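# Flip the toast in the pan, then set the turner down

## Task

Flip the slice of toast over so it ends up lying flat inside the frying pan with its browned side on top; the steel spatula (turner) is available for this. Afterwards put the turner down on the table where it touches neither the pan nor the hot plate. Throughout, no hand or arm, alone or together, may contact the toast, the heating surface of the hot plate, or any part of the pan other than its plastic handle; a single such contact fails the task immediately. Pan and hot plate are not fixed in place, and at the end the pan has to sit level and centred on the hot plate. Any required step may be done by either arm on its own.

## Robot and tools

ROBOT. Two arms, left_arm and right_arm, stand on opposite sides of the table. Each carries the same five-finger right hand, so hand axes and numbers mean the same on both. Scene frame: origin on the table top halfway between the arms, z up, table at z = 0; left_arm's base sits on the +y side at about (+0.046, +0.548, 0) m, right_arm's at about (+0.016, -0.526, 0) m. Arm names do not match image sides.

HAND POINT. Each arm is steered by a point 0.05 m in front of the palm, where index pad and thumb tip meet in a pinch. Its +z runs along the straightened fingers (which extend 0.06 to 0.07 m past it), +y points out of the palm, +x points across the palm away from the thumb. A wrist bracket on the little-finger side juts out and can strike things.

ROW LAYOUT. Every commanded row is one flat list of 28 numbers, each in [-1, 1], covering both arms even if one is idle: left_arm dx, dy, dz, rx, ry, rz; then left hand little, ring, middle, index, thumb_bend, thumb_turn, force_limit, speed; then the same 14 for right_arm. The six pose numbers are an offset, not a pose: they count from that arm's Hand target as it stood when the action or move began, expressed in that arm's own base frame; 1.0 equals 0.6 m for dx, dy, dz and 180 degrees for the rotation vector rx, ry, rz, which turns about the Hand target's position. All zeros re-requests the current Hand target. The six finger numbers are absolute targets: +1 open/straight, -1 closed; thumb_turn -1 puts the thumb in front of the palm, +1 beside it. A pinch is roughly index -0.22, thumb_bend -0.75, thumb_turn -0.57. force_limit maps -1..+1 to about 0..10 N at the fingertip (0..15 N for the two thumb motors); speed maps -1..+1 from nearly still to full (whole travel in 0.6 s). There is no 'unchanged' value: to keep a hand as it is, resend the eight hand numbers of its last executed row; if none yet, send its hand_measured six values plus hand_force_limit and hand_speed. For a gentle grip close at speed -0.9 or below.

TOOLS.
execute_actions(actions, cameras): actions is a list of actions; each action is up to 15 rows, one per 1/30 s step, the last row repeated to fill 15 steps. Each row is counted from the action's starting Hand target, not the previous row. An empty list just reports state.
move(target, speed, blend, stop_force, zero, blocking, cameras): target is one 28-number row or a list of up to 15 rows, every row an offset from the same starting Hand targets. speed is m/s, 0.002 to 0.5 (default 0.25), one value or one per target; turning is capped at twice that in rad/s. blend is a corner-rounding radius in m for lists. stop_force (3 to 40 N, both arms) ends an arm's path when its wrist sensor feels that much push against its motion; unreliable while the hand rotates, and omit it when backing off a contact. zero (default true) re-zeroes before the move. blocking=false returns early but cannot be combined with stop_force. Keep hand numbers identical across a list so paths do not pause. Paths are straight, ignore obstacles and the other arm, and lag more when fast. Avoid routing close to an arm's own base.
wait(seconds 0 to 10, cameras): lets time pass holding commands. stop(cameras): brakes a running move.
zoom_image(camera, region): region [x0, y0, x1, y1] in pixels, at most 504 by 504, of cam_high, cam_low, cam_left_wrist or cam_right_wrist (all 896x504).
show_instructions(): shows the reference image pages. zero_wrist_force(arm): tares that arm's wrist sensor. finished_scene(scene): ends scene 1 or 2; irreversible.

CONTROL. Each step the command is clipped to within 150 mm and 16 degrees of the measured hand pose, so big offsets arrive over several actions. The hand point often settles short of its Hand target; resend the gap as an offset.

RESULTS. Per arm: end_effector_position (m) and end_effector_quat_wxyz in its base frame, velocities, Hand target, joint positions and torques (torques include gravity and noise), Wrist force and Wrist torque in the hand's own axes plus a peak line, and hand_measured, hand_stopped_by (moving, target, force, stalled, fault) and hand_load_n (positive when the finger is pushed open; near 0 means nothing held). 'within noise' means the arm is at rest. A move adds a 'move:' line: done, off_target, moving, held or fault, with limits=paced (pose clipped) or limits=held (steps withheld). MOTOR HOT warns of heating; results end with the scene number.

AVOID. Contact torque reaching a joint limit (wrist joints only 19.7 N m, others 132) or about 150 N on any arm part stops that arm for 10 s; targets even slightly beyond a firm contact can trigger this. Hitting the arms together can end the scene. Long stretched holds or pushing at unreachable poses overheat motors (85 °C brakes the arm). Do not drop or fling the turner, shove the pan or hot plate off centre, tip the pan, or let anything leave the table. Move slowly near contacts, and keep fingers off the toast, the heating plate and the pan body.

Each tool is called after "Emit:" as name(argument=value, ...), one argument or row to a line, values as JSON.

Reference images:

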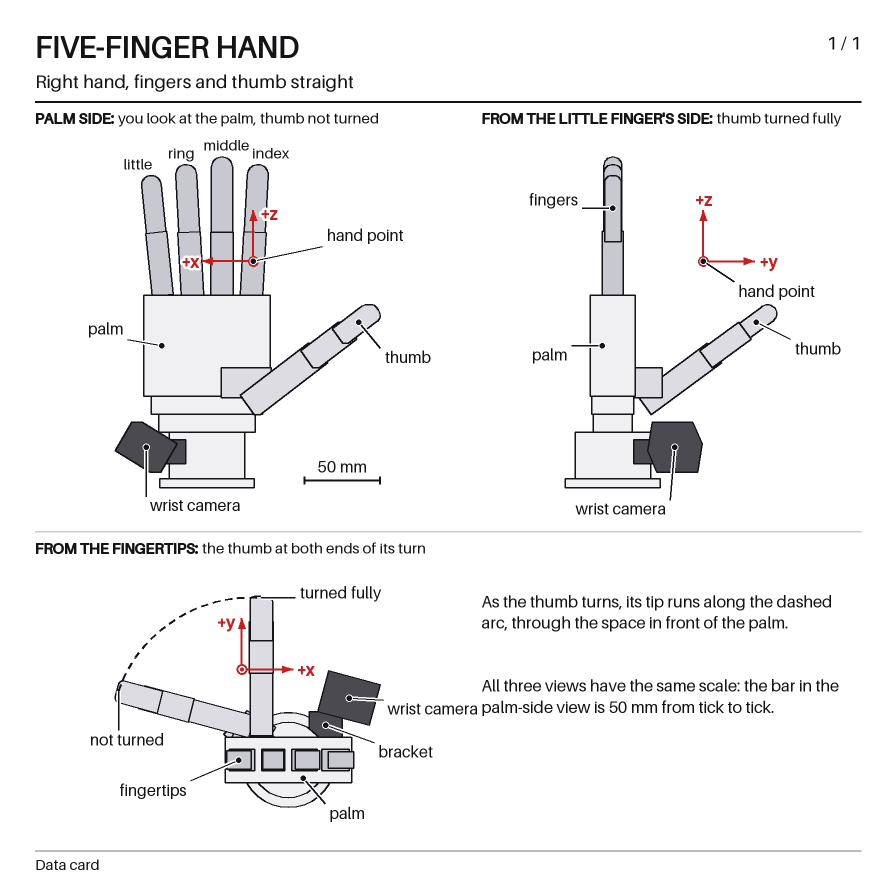

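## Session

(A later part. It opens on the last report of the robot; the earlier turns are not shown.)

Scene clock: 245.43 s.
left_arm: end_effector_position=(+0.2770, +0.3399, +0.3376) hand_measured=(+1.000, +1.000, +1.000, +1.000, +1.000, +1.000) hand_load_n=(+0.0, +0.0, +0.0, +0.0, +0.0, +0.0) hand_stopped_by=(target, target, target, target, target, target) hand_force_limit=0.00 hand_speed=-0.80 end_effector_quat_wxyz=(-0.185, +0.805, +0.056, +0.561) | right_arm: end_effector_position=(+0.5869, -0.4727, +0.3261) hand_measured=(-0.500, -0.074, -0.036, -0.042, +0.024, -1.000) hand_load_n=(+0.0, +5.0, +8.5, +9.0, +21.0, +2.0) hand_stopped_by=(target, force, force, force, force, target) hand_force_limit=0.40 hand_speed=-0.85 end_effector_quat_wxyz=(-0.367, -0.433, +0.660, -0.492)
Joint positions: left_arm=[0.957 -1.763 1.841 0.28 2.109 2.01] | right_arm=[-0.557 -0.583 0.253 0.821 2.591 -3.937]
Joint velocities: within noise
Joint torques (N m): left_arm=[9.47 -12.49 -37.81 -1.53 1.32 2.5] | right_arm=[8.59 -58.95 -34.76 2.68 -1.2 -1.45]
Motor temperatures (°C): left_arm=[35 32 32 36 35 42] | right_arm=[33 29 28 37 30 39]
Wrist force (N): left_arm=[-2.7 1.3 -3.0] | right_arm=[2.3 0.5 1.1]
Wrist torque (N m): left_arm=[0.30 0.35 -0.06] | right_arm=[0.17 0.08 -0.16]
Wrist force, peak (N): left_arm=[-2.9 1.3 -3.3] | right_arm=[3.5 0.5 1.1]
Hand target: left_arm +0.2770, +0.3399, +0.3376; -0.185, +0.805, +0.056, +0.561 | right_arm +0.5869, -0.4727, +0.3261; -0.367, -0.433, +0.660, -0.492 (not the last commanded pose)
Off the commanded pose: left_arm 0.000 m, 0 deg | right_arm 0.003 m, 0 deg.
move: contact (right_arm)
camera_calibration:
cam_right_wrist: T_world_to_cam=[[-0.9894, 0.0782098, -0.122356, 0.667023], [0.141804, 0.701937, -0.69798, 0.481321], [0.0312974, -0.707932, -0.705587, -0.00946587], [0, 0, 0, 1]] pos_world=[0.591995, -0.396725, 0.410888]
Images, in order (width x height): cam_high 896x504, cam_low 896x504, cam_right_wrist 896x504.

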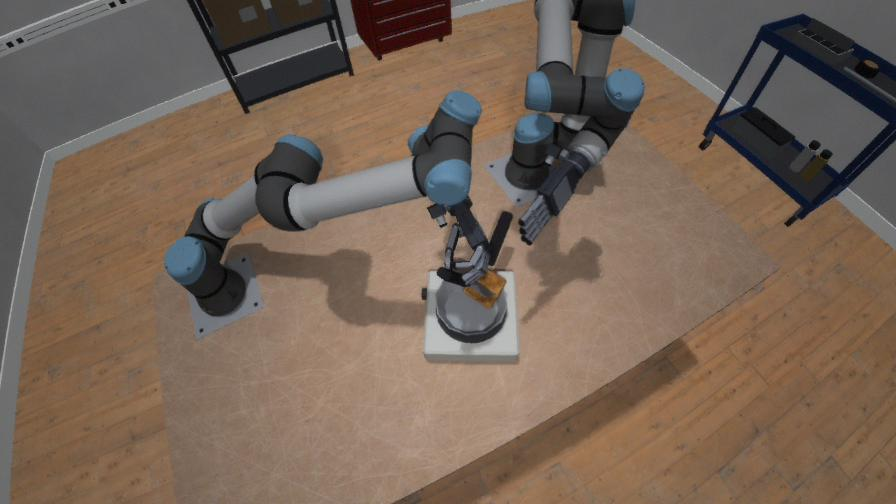

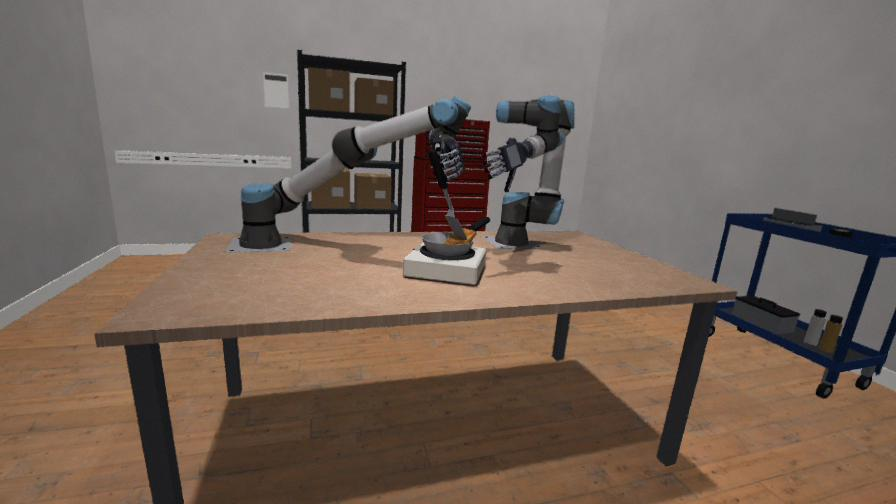

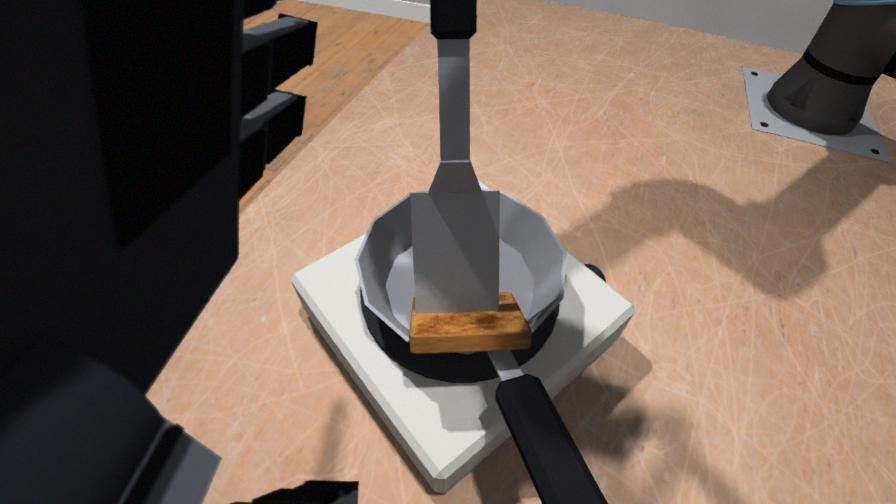

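Emit:
move(
  target=[0,0,0,0,0,0,1,1,1,1,1,1,0,-0.8, -0.0236,-0.0082,-0.012,0,0,0,-0.5,-0.5,-0.5,-0.5,-0.75,-1,0.4,-0.85],
  speed=0.01,
  stop_force=8,
  cameras=["cam_low","cam_right_wrist"],
)

Emit:
zoom_image(
  camera="cam_right_wrist",
  region=[350, 150, 590, 400],
)

Emit:
zoom_image(
  camera="cam_low",
  region=[400, 180, 500, 280],
)

Scene clock: 249.43 s.
left_arm: end_effector_position=(+0.2770, +0.3399, +0.3376) hand_measured=(+1.000, +1.000, +1.000, +1.000, +1.000, +1.000) hand_load_n=(+0.0, +0.0, +0.0, +0.0, +0.0, +0.0) hand_stopped_by=(target, target, target, target, target, target) hand_force_limit=0.00 hand_speed=-0.80 end_effector_quat_wxyz=(-0.185, +0.805, +0.056, +0.561) | right_arm: end_effector_position=(+0.5728, -0.4776, +0.3189) hand_measured=(-0.500, -0.074, -0.036, -0.042, +0.024, -1.000) hand_load_n=(+0.0, +4.5, +8.0, +9.0, +20.5, +2.5) hand_stopped_by=(target, force, force, force, force, target) hand_force_limit=0.40 hand_speed=-0.85 end_effector_quat_wxyz=(-0.367, -0.433, +0.660, -0.492)
Joint positions: left_arm=[0.957 -1.763 1.841 0.28 2.109 2.01] | right_arm=[-0.574 -0.679 0.454 0.703 2.575 -3.952]
Joint velocities: within noise
Joint torques (N m): left_arm=[9.35 -13.29 -36.47 -1.62 1.1 2.49] | right_arm=[5.45 -56.43 -36.06 2.86 2.31 -0.32]
Motor temperatures (°C): left_arm=[35 32 32 36 35 42] | right_arm=[33 29 28 37 30 39]
Wrist force (N): left_arm=[-2.7 1.1 -2.8] | right_arm=[-1.1 0.7 0.7]
Wrist torque (N m): left_arm=[0.26 0.35 -0.07] | right_arm=[0.22 0.13 -0.19]
Wrist force, peak (N): left_arm=[-3.0 1.2 -3.0] | right_arm=[2.8 0.5 1.2]
Hand target: left_arm +0.2770, +0.3399, +0.3376; -0.185, +0.805, +0.056, +0.561 | right_arm +0.5728, -0.4776, +0.3189; -0.367, -0.433, +0.660, -0.492
Off the commanded pose: left_arm 0.000 m, 0 deg | right_arm 0.000 m, 0 deg.
move: done
camera_calibration:
cam_right_wrist: T_world_to_cam=[[-0.989409, 0.0782106, -0.122282, 0.652492], [0.141751, 0.701958, -0.697969, 0.481786], [0.0312486, -0.707911, -0.70561, -0.0175651], [0, 0, 0, 1]] pos_world=[0.577837, -0.40166, 0.403666]
Images, in order (width x height): cam_low 896x504, cam_right_wrist 896x504.

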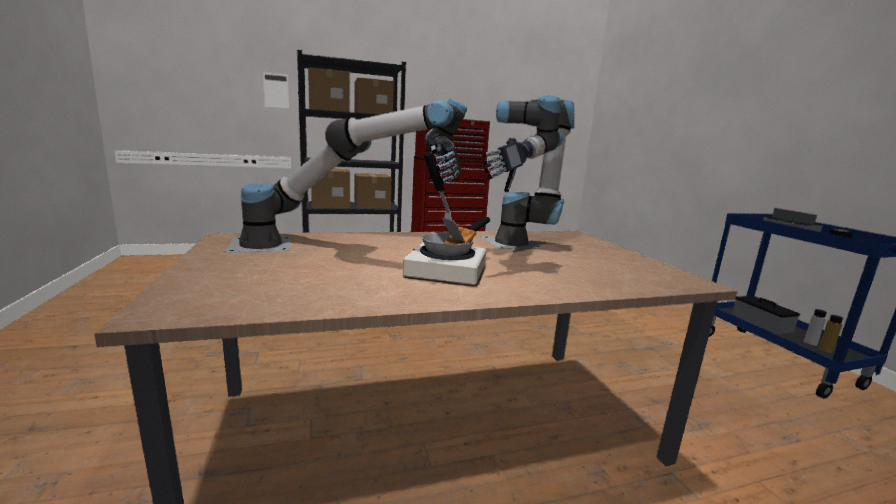

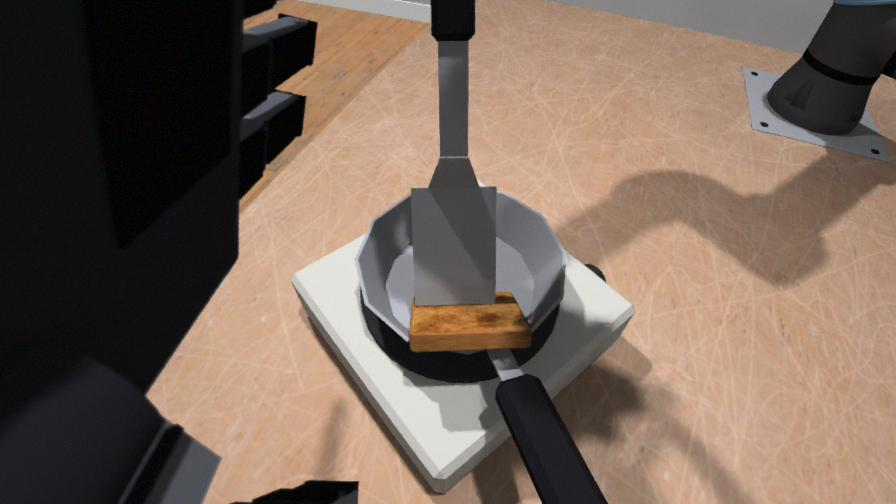

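Scaled by 2.016 from the camera's 896x504 image, which has a finer 1280x720 frame.

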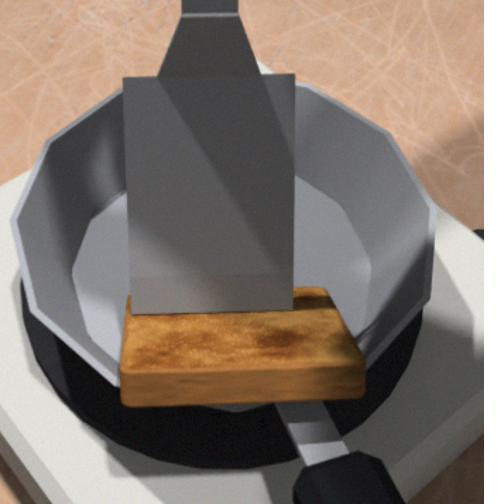

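Scaled by 5.040 from the camera's 896x504 image, which has a finer 1280x720 frame.

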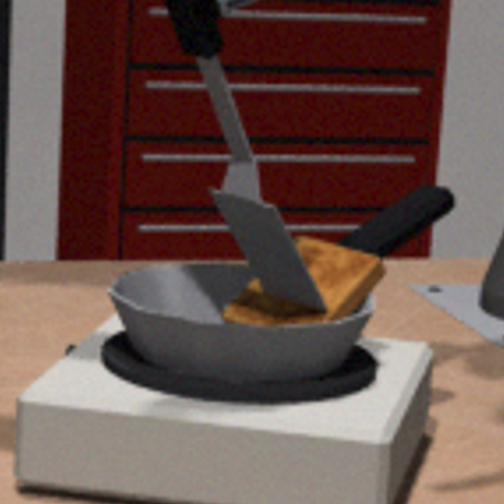

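Emit:
move(
  target=[
    [0,0,0,0,0,0,1,1,1,1,1,1,0,-0.8, 0,0,0.07,0,0,0,-0.5,-0.5,-0.5,-0.5,-0.75,-1,0.4,-0.85],
    [0,0,0,0,0,0,1,1,1,1,1,1,0,-0.8, 0.0409,0.0143,0.054,0.0219,-0.0629,0,-0.5,-0.5,-0.5,-0.5,-0.75,-1,0.4,-0.85],
  ],
  speed=0.06,
  cameras=["cam_low","cam_right_wrist","cam_high"],
)

Emit:
zoom_image(
  camera="cam_right_wrist",
  region=[350, 150, 590, 400],
)

Emit:
zoom_image(
  camera="cam_low",
  region=[400, 180, 500, 280],
)

Scene clock: 256.30 s.
left_arm: end_effector_position=(+0.2770, +0.3399, +0.3376) hand_measured=(+1.000, +1.000, +1.000, +1.000, +1.000, +1.000) hand_load_n=(+0.0, +0.0, +0.0, +0.0, +0.0, +0.0) hand_stopped_by=(target, target, target, target, target, target) hand_force_limit=0.00 hand_speed=-0.80 end_effector_quat_wxyz=(-0.185, +0.805, +0.056, +0.561) | right_arm: end_effector_position=(+0.5966, -0.4688, +0.3509) hand_measured=(-0.500, -0.074, -0.036, -0.042, +0.024, -1.000) hand_load_n=(+0.0, +4.5, +8.0, +9.5, +21.0, +2.5) hand_stopped_by=(target, force, force, force, force, target) hand_force_limit=0.40 hand_speed=-0.85 end_effector_quat_wxyz=(-0.281, -0.397, +0.702, -0.521) end_effector_velocity=(-0.001, +0.000, +0.000) end_effector_angular_velocity=(+0.000, +0.006, +0.000)
Joint positions: left_arm=[0.957 -1.763 1.841 0.28 2.109 2.01] | right_arm=[-0.575 -0.537 0.035 1.014 2.482 -3.732]
Joint velocities: left_arm=[within noise] | right_arm=[0 0 0 0.001 0.002 -0.005]
Joint torques (N m): left_arm=[8.64 -13.63 -36.66 -1.57 1.02 2.21] | right_arm=[-8.29 -68.05 -33.94 1.03 2.66 -1.63]
Motor temperatures (°C): left_arm=[35 32 32 36 35 42] | right_arm=[33 29 28 37 30 39]
Wrist force (N): left_arm=[-2.7 1.1 -2.9] | right_arm=[-0.5 0.8 0.8]
Wrist torque (N m): left_arm=[0.27 0.34 -0.06] | right_arm=[0.21 0.06 -0.10]
Wrist force, peak (N): left_arm=[-3.2 1.1 -3.1] | right_arm=[-1.8 1.0 0.9]
Hand target: left_arm +0.2770, +0.3399, +0.3376; -0.185, +0.805, +0.056, +0.561 | right_arm +0.5973, -0.4691, +0.3513; -0.285, -0.395, +0.709, -0.509
Off the commanded pose: left_arm 0.000 m, 0 deg | right_arm 0.001 m, 2 deg.
elbow stopped short (right arm): the move would have taken joint 3 (elbow) straighter than the controller allows.
move: done
camera_calibration:
cam_right_wrist: T_world_to_cam=[[-0.945374, 0.0687096, -0.318664, 0.717429], [0.262305, 0.740748, -0.618456, 0.412851], [0.193556, -0.668259, -0.718307, -0.0632758], [0, 0, 0, 1]] pos_world=[0.582193, -0.397398, 0.438498]
Images, in order (width x height): cam_high 896x504, cam_low 896x504, cam_right_wrist 896x504.

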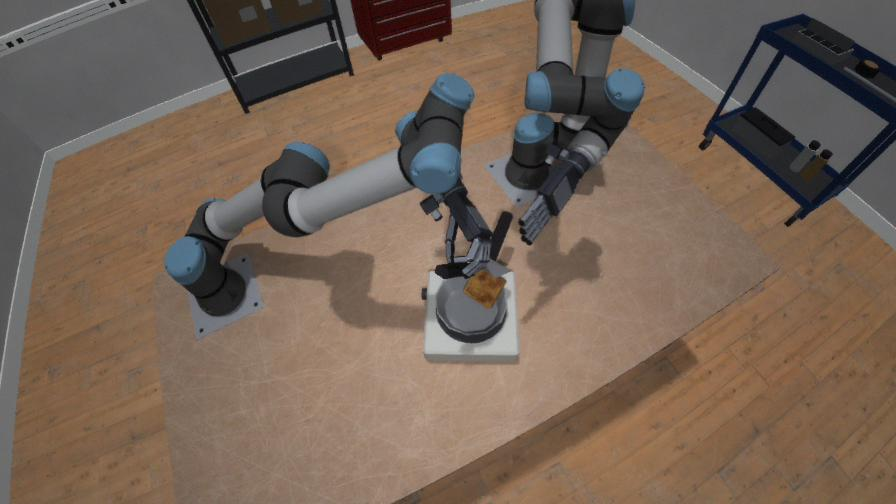

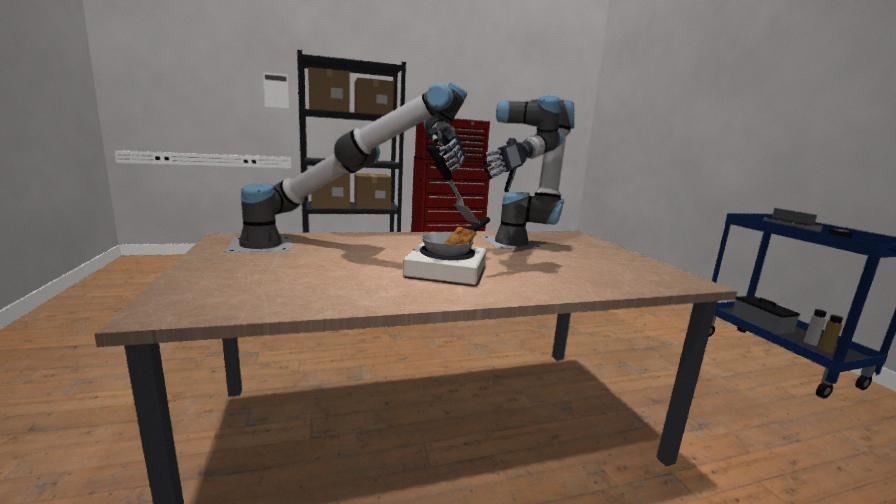

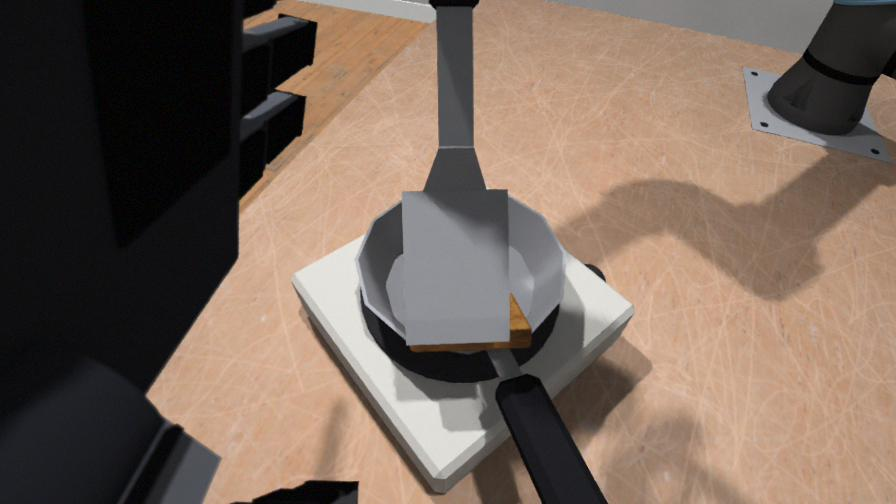

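Scaled by 2.016 from the camera's 896x504 image, which has a finer 1280x720 frame.

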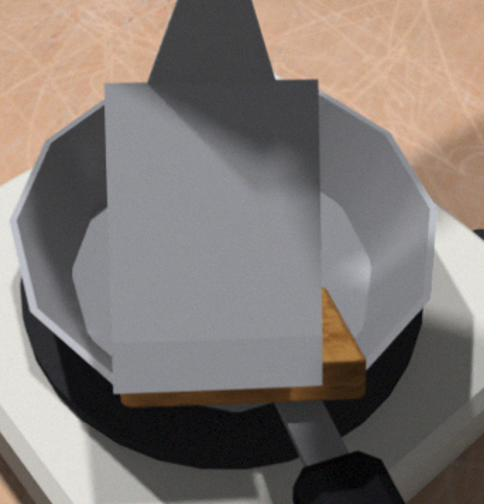

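Scaled by 5.040 from the camera's 896x504 image, which has a finer 1280x720 frame.

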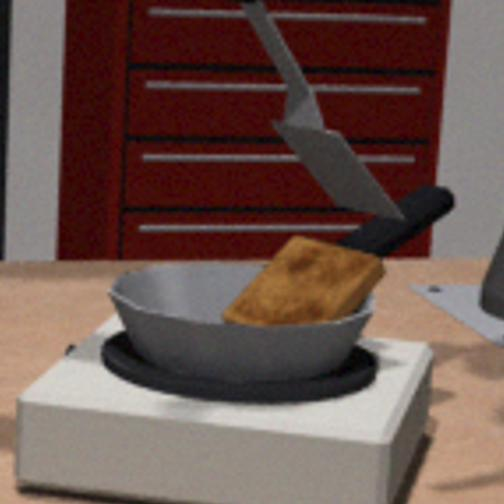

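Emit:
move(
  target=[
    [0,0,0,0,0,0,1,1,1,1,1,1,0,-0.8, -0.0078,-0.0303,0,0,0,0,-0.5,-0.5,-0.5,-0.5,-0.75,-1,0.4,-0.85],
    [0,0,0,0,0,0,1,1,1,1,1,1,0,-0.8, -0.0078,-0.0303,-0.05,0,0,0,-0.5,-0.5,-0.5,-0.5,-0.75,-1,0.4,-0.85],
  ],
  speed=0.03,
  stop_force=4,
  cameras=["cam_low","cam_right_wrist","cam_high"],
)

Emit:
zoom_image(
  camera="cam_right_wrist",
  region=[350, 150, 590, 400],
)

Emit:
zoom_image(
  camera="cam_low",
  region=[400, 180, 500, 280],
)

Scene clock: 264.67 s.
left_arm: end_effector_position=(+0.2770, +0.3399, +0.3376) hand_measured=(+1.000, +1.000, +1.000, +1.000, +1.000, +1.000) hand_load_n=(+0.0, +0.0, +0.0, +0.0, +0.0, +0.0) hand_stopped_by=(target, target, target, target, target, target) hand_force_limit=0.00 hand_speed=-0.80 end_effector_quat_wxyz=(-0.185, +0.805, +0.056, +0.561) | right_arm: end_effector_position=(+0.5926, -0.4872, +0.3213) hand_measured=(-0.500, -0.074, -0.036, -0.042, +0.024, -1.000) hand_load_n=(+0.0, +4.5, +8.5, +9.5, +21.0, +3.0) hand_stopped_by=(target, force, force, force, force, target) hand_force_limit=0.40 hand_speed=-0.85 end_effector_quat_wxyz=(-0.285, -0.395, +0.709, -0.509)
Joint positions: left_arm=[0.957 -1.763 1.841 0.28 2.109 2.01] | right_arm=[-0.6 -0.559 0.157 0.94 2.471 -3.723]
Joint velocities: within noise
Joint torques (N m): left_arm=[9.47 -13.78 -36.64 -1.57 0.99 2.5] | right_arm=[-8.74 -70.7 -16.32 -1.39 -0.78 -1.58]
Motor temperatures (°C): left_arm=[35 32 32 36 35 42] | right_arm=[33 29 28 37 30 39]
Wrist force (N): left_arm=[-2.6 1.0 -2.9] | right_arm=[-0.5 0.7 1.3]
Wrist torque (N m): left_arm=[0.26 0.32 -0.06] | right_arm=[0.15 0.04 -0.14]
Wrist force, peak (N): left_arm=[-3.1 1.0 -3.0] | right_arm=[-0.6 0.9 1.6]
Hand target: left_arm +0.2770, +0.3399, +0.3376; -0.185, +0.805, +0.056, +0.561 | right_arm +0.5926, -0.4872, +0.3213; -0.285, -0.395, +0.709, -0.509
Off the commanded pose: left_arm 0.000 m, 0 deg | right_arm 0.000 m, 0 deg.
elbow stopped short (right arm): the move would have taken joint 3 (elbow) straighter than the controller allows.
move: done
camera_calibration:
cam_right_wrist: T_world_to_cam=[[-0.946692, 0.0930858, -0.308399, 0.714926], [0.271187, 0.747008, -0.606989, 0.403384], [0.173875, -0.658266, -0.73243, -0.075002], [0, 0, 0, 1]] pos_world=[0.580462, -0.417252, 0.410399]
Images, in order (width x height): cam_high 896x504, cam_low 896x504, cam_right_wrist 896x504.

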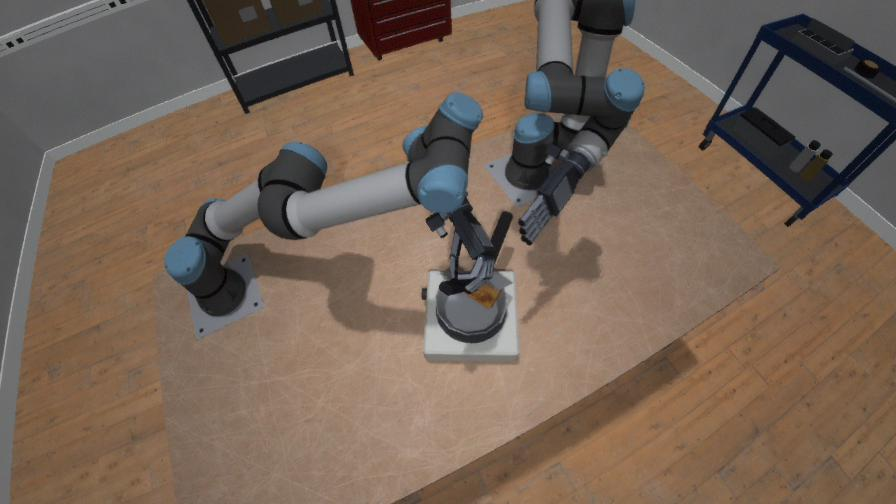

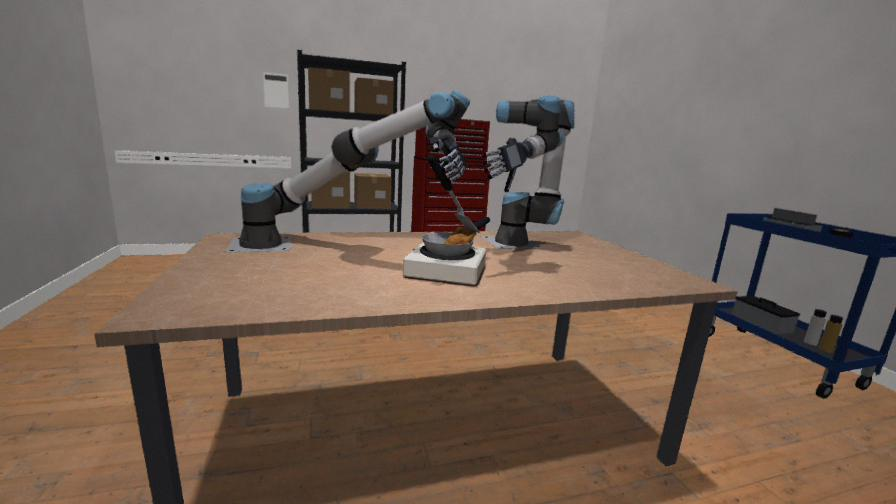

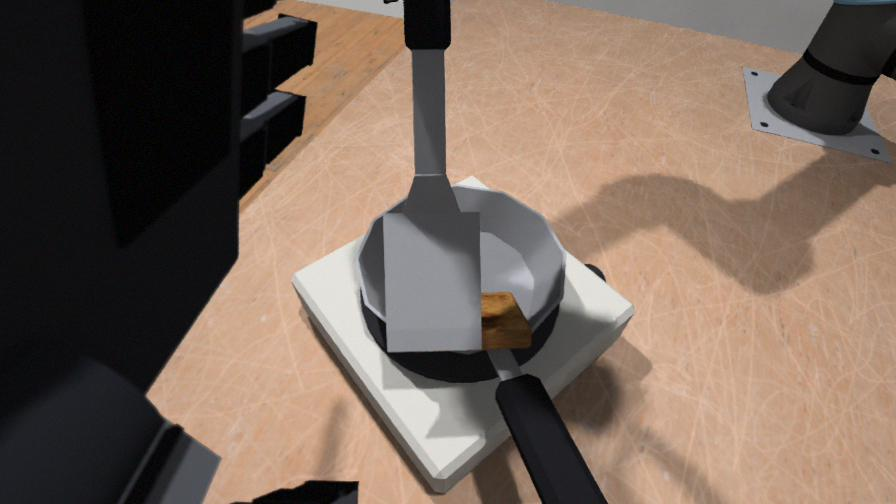

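Scaled by 2.016 from the camera's 896x504 image, which has a finer 1280x720 frame.

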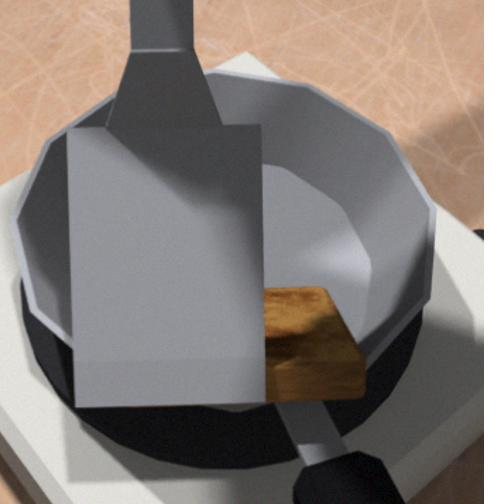

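Scaled by 5.040 from the camera's 896x504 image, which has a finer 1280x720 frame.

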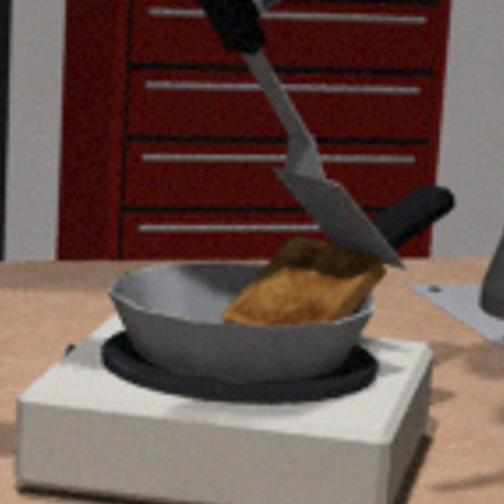

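Emit:
move(
  target=[0,0,0,0,0,0,1,1,1,1,1,1,0,-0.8, -0.0472,-0.0165,-0.008,0,0,0,-0.5,-0.5,-0.5,-0.5,-0.75,-1,0.4,-0.85],
  speed=0.015,
  stop_force=8,
  cameras=["cam_low","cam_right_wrist","cam_high"],
)

Emit:
zoom_image(
  camera="cam_right_wrist",
  region=[350, 150, 590, 400],
)

Emit:
zoom_image(
  camera="cam_low",
  region=[400, 180, 500, 280],
)

Scene clock: 269.00 s.
left_arm: end_effector_position=(+0.2770, +0.3399, +0.3376) hand_measured=(+1.000, +1.000, +1.000, +1.000, +1.000, +1.000) hand_load_n=(+0.0, +0.0, +0.5, +0.0, +0.0, +0.0) hand_stopped_by=(target, target, target, target, target, target) hand_force_limit=0.00 hand_speed=-0.80 end_effector_quat_wxyz=(-0.185, +0.805, +0.056, +0.561) | right_arm: end_effector_position=(+0.5643, -0.4971, +0.3165) hand_measured=(-0.500, -0.074, -0.036, -0.042, +0.024, -1.000) hand_load_n=(+0.0, +4.5, +8.0, +9.5, +21.0, +2.5) hand_stopped_by=(target, force, force, force, force, target) hand_force_limit=0.40 hand_speed=-0.85 end_effector_quat_wxyz=(-0.285, -0.395, +0.709, -0.509)
Joint positions: left_arm=[0.957 -1.763 1.841 0.28 2.109 2.01] | right_arm=[-0.638 -0.735 0.503 0.748 2.439 -3.752]
Joint velocities: within noise
Joint torques (N m): left_arm=[10.48 -15.18 -36.65 -1.65 1.12 2.45] | right_arm=[8.69 -55.37 -36.12 2.46 2.52 1.61]
Motor temperatures (°C): left_arm=[35 32 32 36 35 42] | right_arm=[33 29 28 37 30 39]
Wrist force (N): left_arm=[-2.9 0.9 -2.9] | right_arm=[-0.8 0.9 1.2]
Wrist torque (N m): left_arm=[0.23 0.37 -0.09] | right_arm=[0.19 0.13 -0.16]
Wrist force, peak (N): left_arm=[-2.9 1.1 -3.3] | right_arm=[-0.9 1.1 1.0]
Hand target: left_arm +0.2770, +0.3399, +0.3376; -0.185, +0.805, +0.056, +0.561 | right_arm +0.5643, -0.4971, +0.3165; -0.285, -0.395, +0.709, -0.509
Off the commanded pose: left_arm 0.000 m, 0 deg | right_arm 0.000 m, 0 deg.
move: done
camera_calibration:
cam_right_wrist: T_world_to_cam=[[-0.946693, 0.0930884, -0.308395, 0.687555], [0.271186, 0.747008, -0.60699, 0.41555], [0.17387, -0.658266, -0.732431, -0.0801074], [0, 0, 0, 1]] pos_world=[0.55214, -0.427155, 0.4056]
Images, in order (width x height): cam_high 896x504, cam_low 896x504, cam_right_wrist 896x504.

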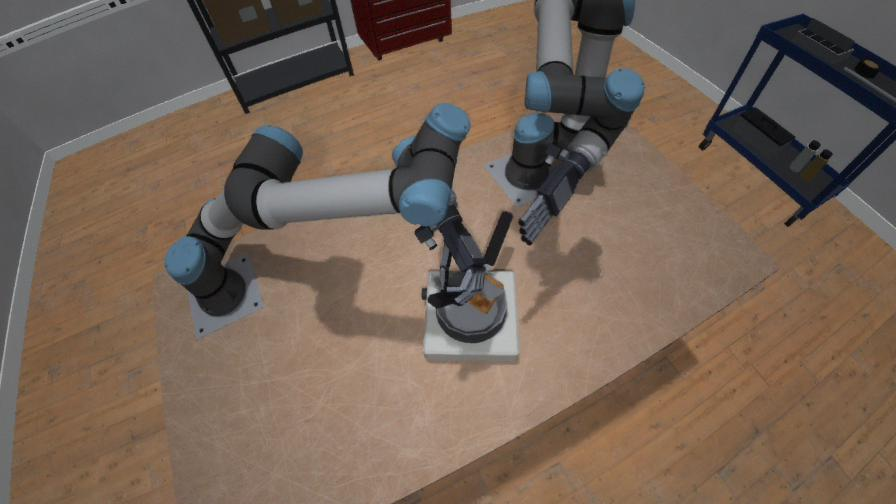

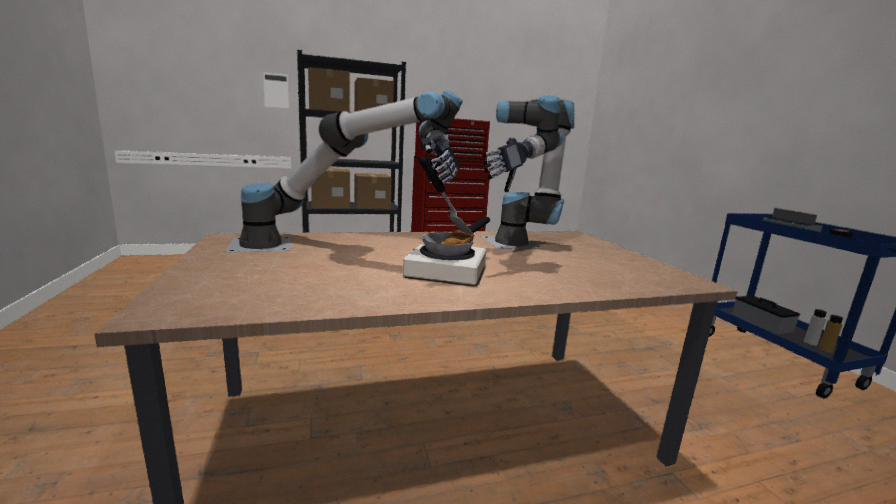

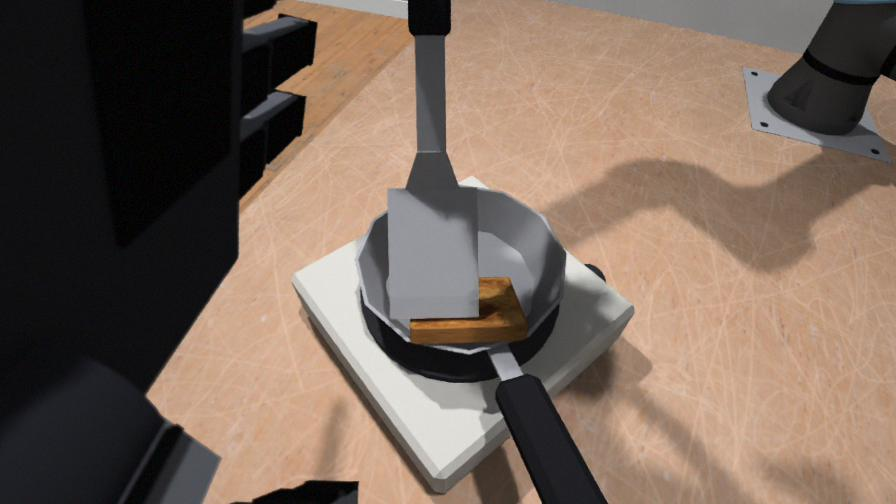

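Scaled by 2.016 from the camera's 896x504 image, which has a finer 1280x720 frame.

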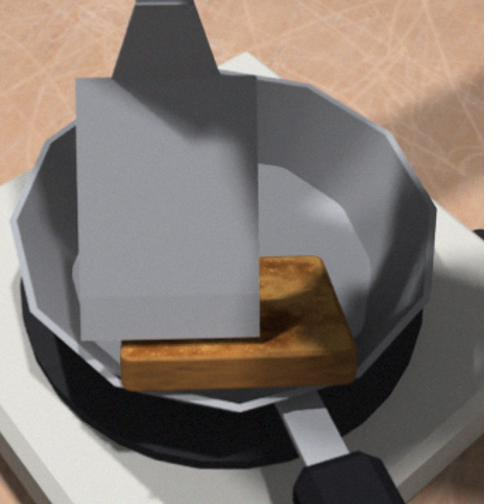

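Scaled by 5.040 from the camera's 896x504 image, which has a finer 1280x720 frame.

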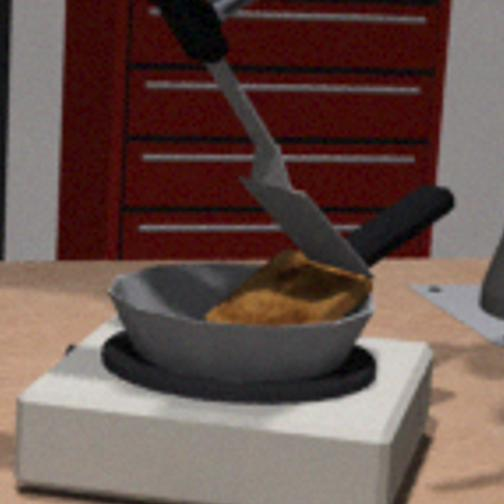

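Emit:
move(
  target=[
    [0,0,0,0,0,0,1,1,1,1,1,1,0,-0.8, -0.0,0.0,0.013,0,0,0,-0.5,-0.5,-0.5,-0.5,-0.75,-1,0.4,-0.85],
    [0,0,0,0,0,0,1,1,1,1,1,1,0,-0.8, -0.0078,0.0245,0.013,0,0,0,-0.5,-0.5,-0.5,-0.5,-0.75,-1,0.4,-0.85],
  ],
  speed=0.04,
  cameras=[],
)

Emit:
move(
  target=[0,0,0,0,0,0,1,1,1,1,1,1,0,-0.8, 0,0,-0.07,0,0,0,-0.5,-0.5,-0.5,-0.5,-0.75,-1,0.4,-0.85],
  speed=0.012,
  stop_force=5,
  cameras=["cam_low","cam_right_wrist","cam_high"],
)

Emit:
zoom_image(
  camera="cam_right_wrist",
  region=[350, 150, 590, 400],
)

Emit:
zoom_image(
  camera="cam_low",
  region=[400, 180, 500, 280],
)

Scene clock: 271.97 s.
left_arm: end_effector_position=(+0.2770, +0.3399, +0.3376) hand_measured=(+1.000, +1.000, +1.000, +1.000, +1.000, +1.000) hand_load_n=(+0.0, +0.0, +0.0, +0.0, +0.0, +0.0) hand_stopped_by=(target, target, target, target, target, target) hand_force_limit=0.00 hand_speed=-0.80 end_effector_quat_wxyz=(-0.185, +0.805, +0.056, +0.561) | right_arm: end_effector_position=(+0.5597, -0.4824, +0.3243) hand_measured=(-0.500, -0.074, -0.036, -0.042, +0.024, -1.000) hand_load_n=(+0.0, +5.0, +8.0, +9.5, +20.5, +2.5) hand_stopped_by=(target, force, force, force, force, target) hand_force_limit=0.40 hand_speed=-0.85 end_effector_quat_wxyz=(-0.285, -0.395, +0.709, -0.509)
Joint positions: left_arm=[0.957 -1.763 1.841 0.28 2.109 2.01] | right_arm=[-0.623 -0.772 0.551 0.745 2.451 -3.741]
Joint velocities: within noise
Joint torques (N m): left_arm=[9.31 -13.65 -36.75 -1.53 0.89 2.33] | right_arm=[-9.18 -53.4 -37.87 2.31 -0.6 -1.59]
Motor temperatures (°C): left_arm=[35 32 32 36 35 42] | right_arm=[33 29 28 37 30 39]
Wrist force (N): left_arm=[-2.8 1.4 -2.9] | right_arm=[-0.8 0.9 1.1]
Wrist torque (N m): left_arm=[0.31 0.36 -0.07] | right_arm=[0.21 0.11 -0.16]
Wrist force, peak (N): left_arm=[-2.8 1.4 -3.3] | right_arm=[-1.1 1.2 1.0]
Hand target: left_arm +0.2770, +0.3399, +0.3376; -0.185, +0.805, +0.056, +0.561 | right_arm +0.5596, -0.4824, +0.3243; -0.285, -0.395, +0.709, -0.509
Off the commanded pose: left_arm 0.000 m, 0 deg | right_arm 0.000 m, 0 deg.
move: done
No camera images: "cameras" was empty.

Scene clock: 274.10 s.
left_arm: end_effector_position=(+0.2770, +0.3399, +0.3376) hand_measured=(+1.000, +1.000, +1.000, +1.000, +1.000, +1.000) hand_load_n=(-0.5, +0.0, -0.5, +0.0, +0.0, +0.0) hand_stopped_by=(target, target, target, target, target, target) hand_force_limit=0.00 hand_speed=-0.80 end_effector_quat_wxyz=(-0.185, +0.805, +0.056, +0.561) | right_arm: end_effector_position=(+0.5596, -0.4825, +0.3098) hand_measured=(-0.500, -0.074, -0.036, -0.042, +0.024, -1.000) hand_load_n=(+0.0, +5.5, +8.5, +8.5, +20.5, +1.5) hand_stopped_by=(target, force, force, force, force, target) hand_force_limit=0.40 hand_speed=-0.85 end_effector_quat_wxyz=(-0.285, -0.395, +0.709, -0.509)
Joint positions: left_arm=[0.957 -1.763 1.841 0.28 2.109 2.01] | right_arm=[-0.623 -0.784 0.61 0.698 2.451 -3.741]
Joint velocities: within noise
Joint torques (N m): left_arm=[8.67 -13.62 -35.28 -1.53 1.09 2.66] | right_arm=[-4.03 -50.84 -34.21 2.09 -0.57 1.45]
Motor temperatures (°C): left_arm=[35 32 32 36 35 42] | right_arm=[33 29 28 37 30 39]
Wrist force (N): left_arm=[-2.8 1.2 -2.9] | right_arm=[2.8 0.1 1.1]
Wrist torque (N m): left_arm=[0.28 0.36 -0.07] | right_arm=[0.19 0.01 0.00]
Wrist force, peak (N): left_arm=[-2.9 1.2 -3.2] | right_arm=[5.1 0.1 1.2]
Hand target: left_arm +0.2770, +0.3399, +0.3376; -0.185, +0.805, +0.056, +0.561 | right_arm +0.5596, -0.4824, +0.3098; -0.285, -0.395, +0.709, -0.509 (not the last commanded pose)
Off the commanded pose: left_arm 0.000 m, 0 deg | right_arm 0.027 m, 0 deg.
move: contact (right_arm)
camera_calibration:
cam_right_wrist: T_world_to_cam=[[-0.946676, 0.0931611, -0.308424, 0.679704], [0.27126, 0.746998, -0.60697, 0.401714], [0.173846, -0.658267, -0.732436, -0.0745401], [0, 0, 0, 1]] pos_world=[0.54745, -0.412469, 0.398869]
Images, in order (width x height): cam_high 896x504, cam_low 896x504, cam_right_wrist 896x504.

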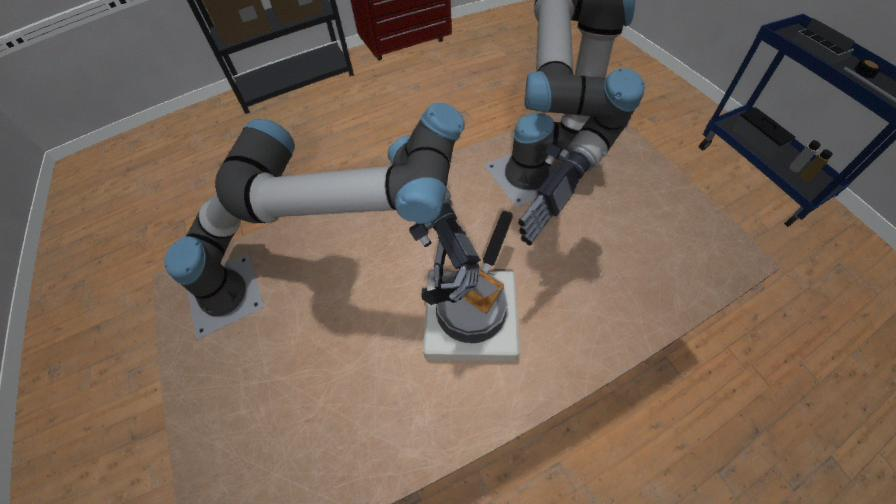

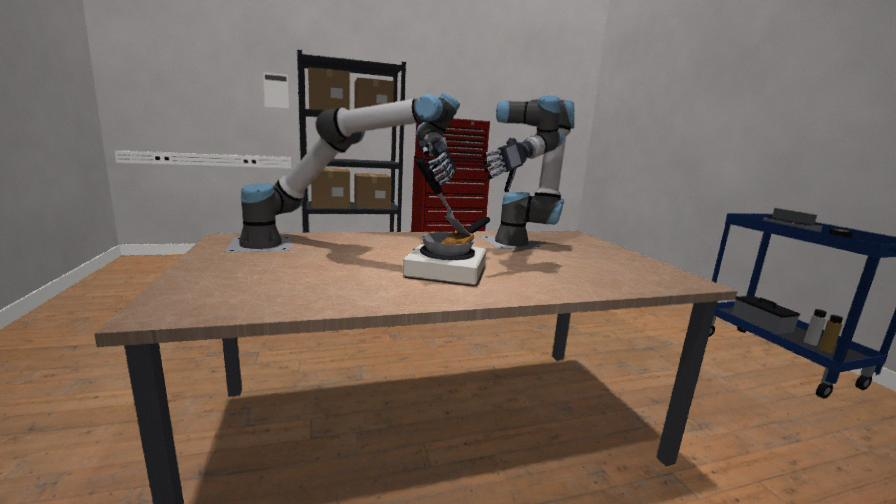

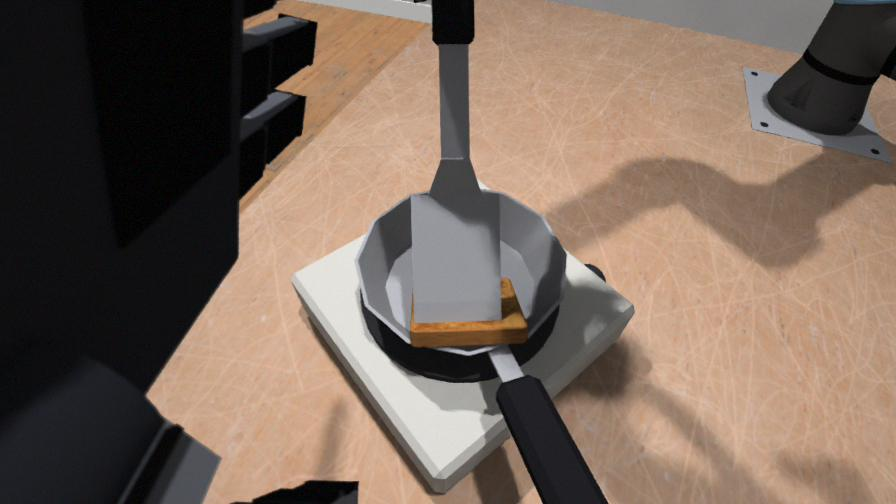

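Scaled by 2.016 from the camera's 896x504 image, which has a finer 1280x720 frame.

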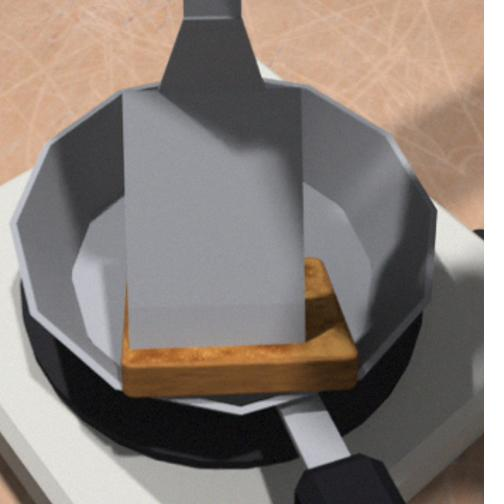

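Scaled by 5.040 from the camera's 896x504 image, which has a finer 1280x720 frame.

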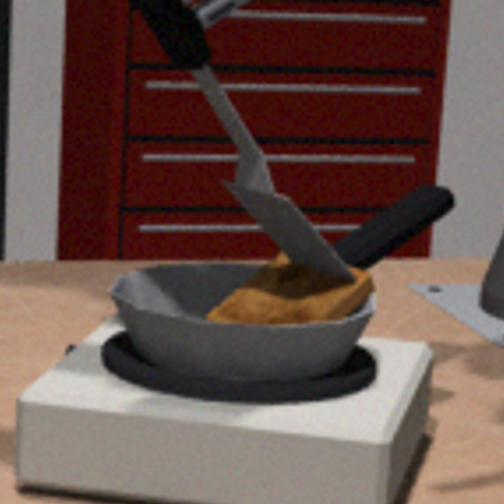

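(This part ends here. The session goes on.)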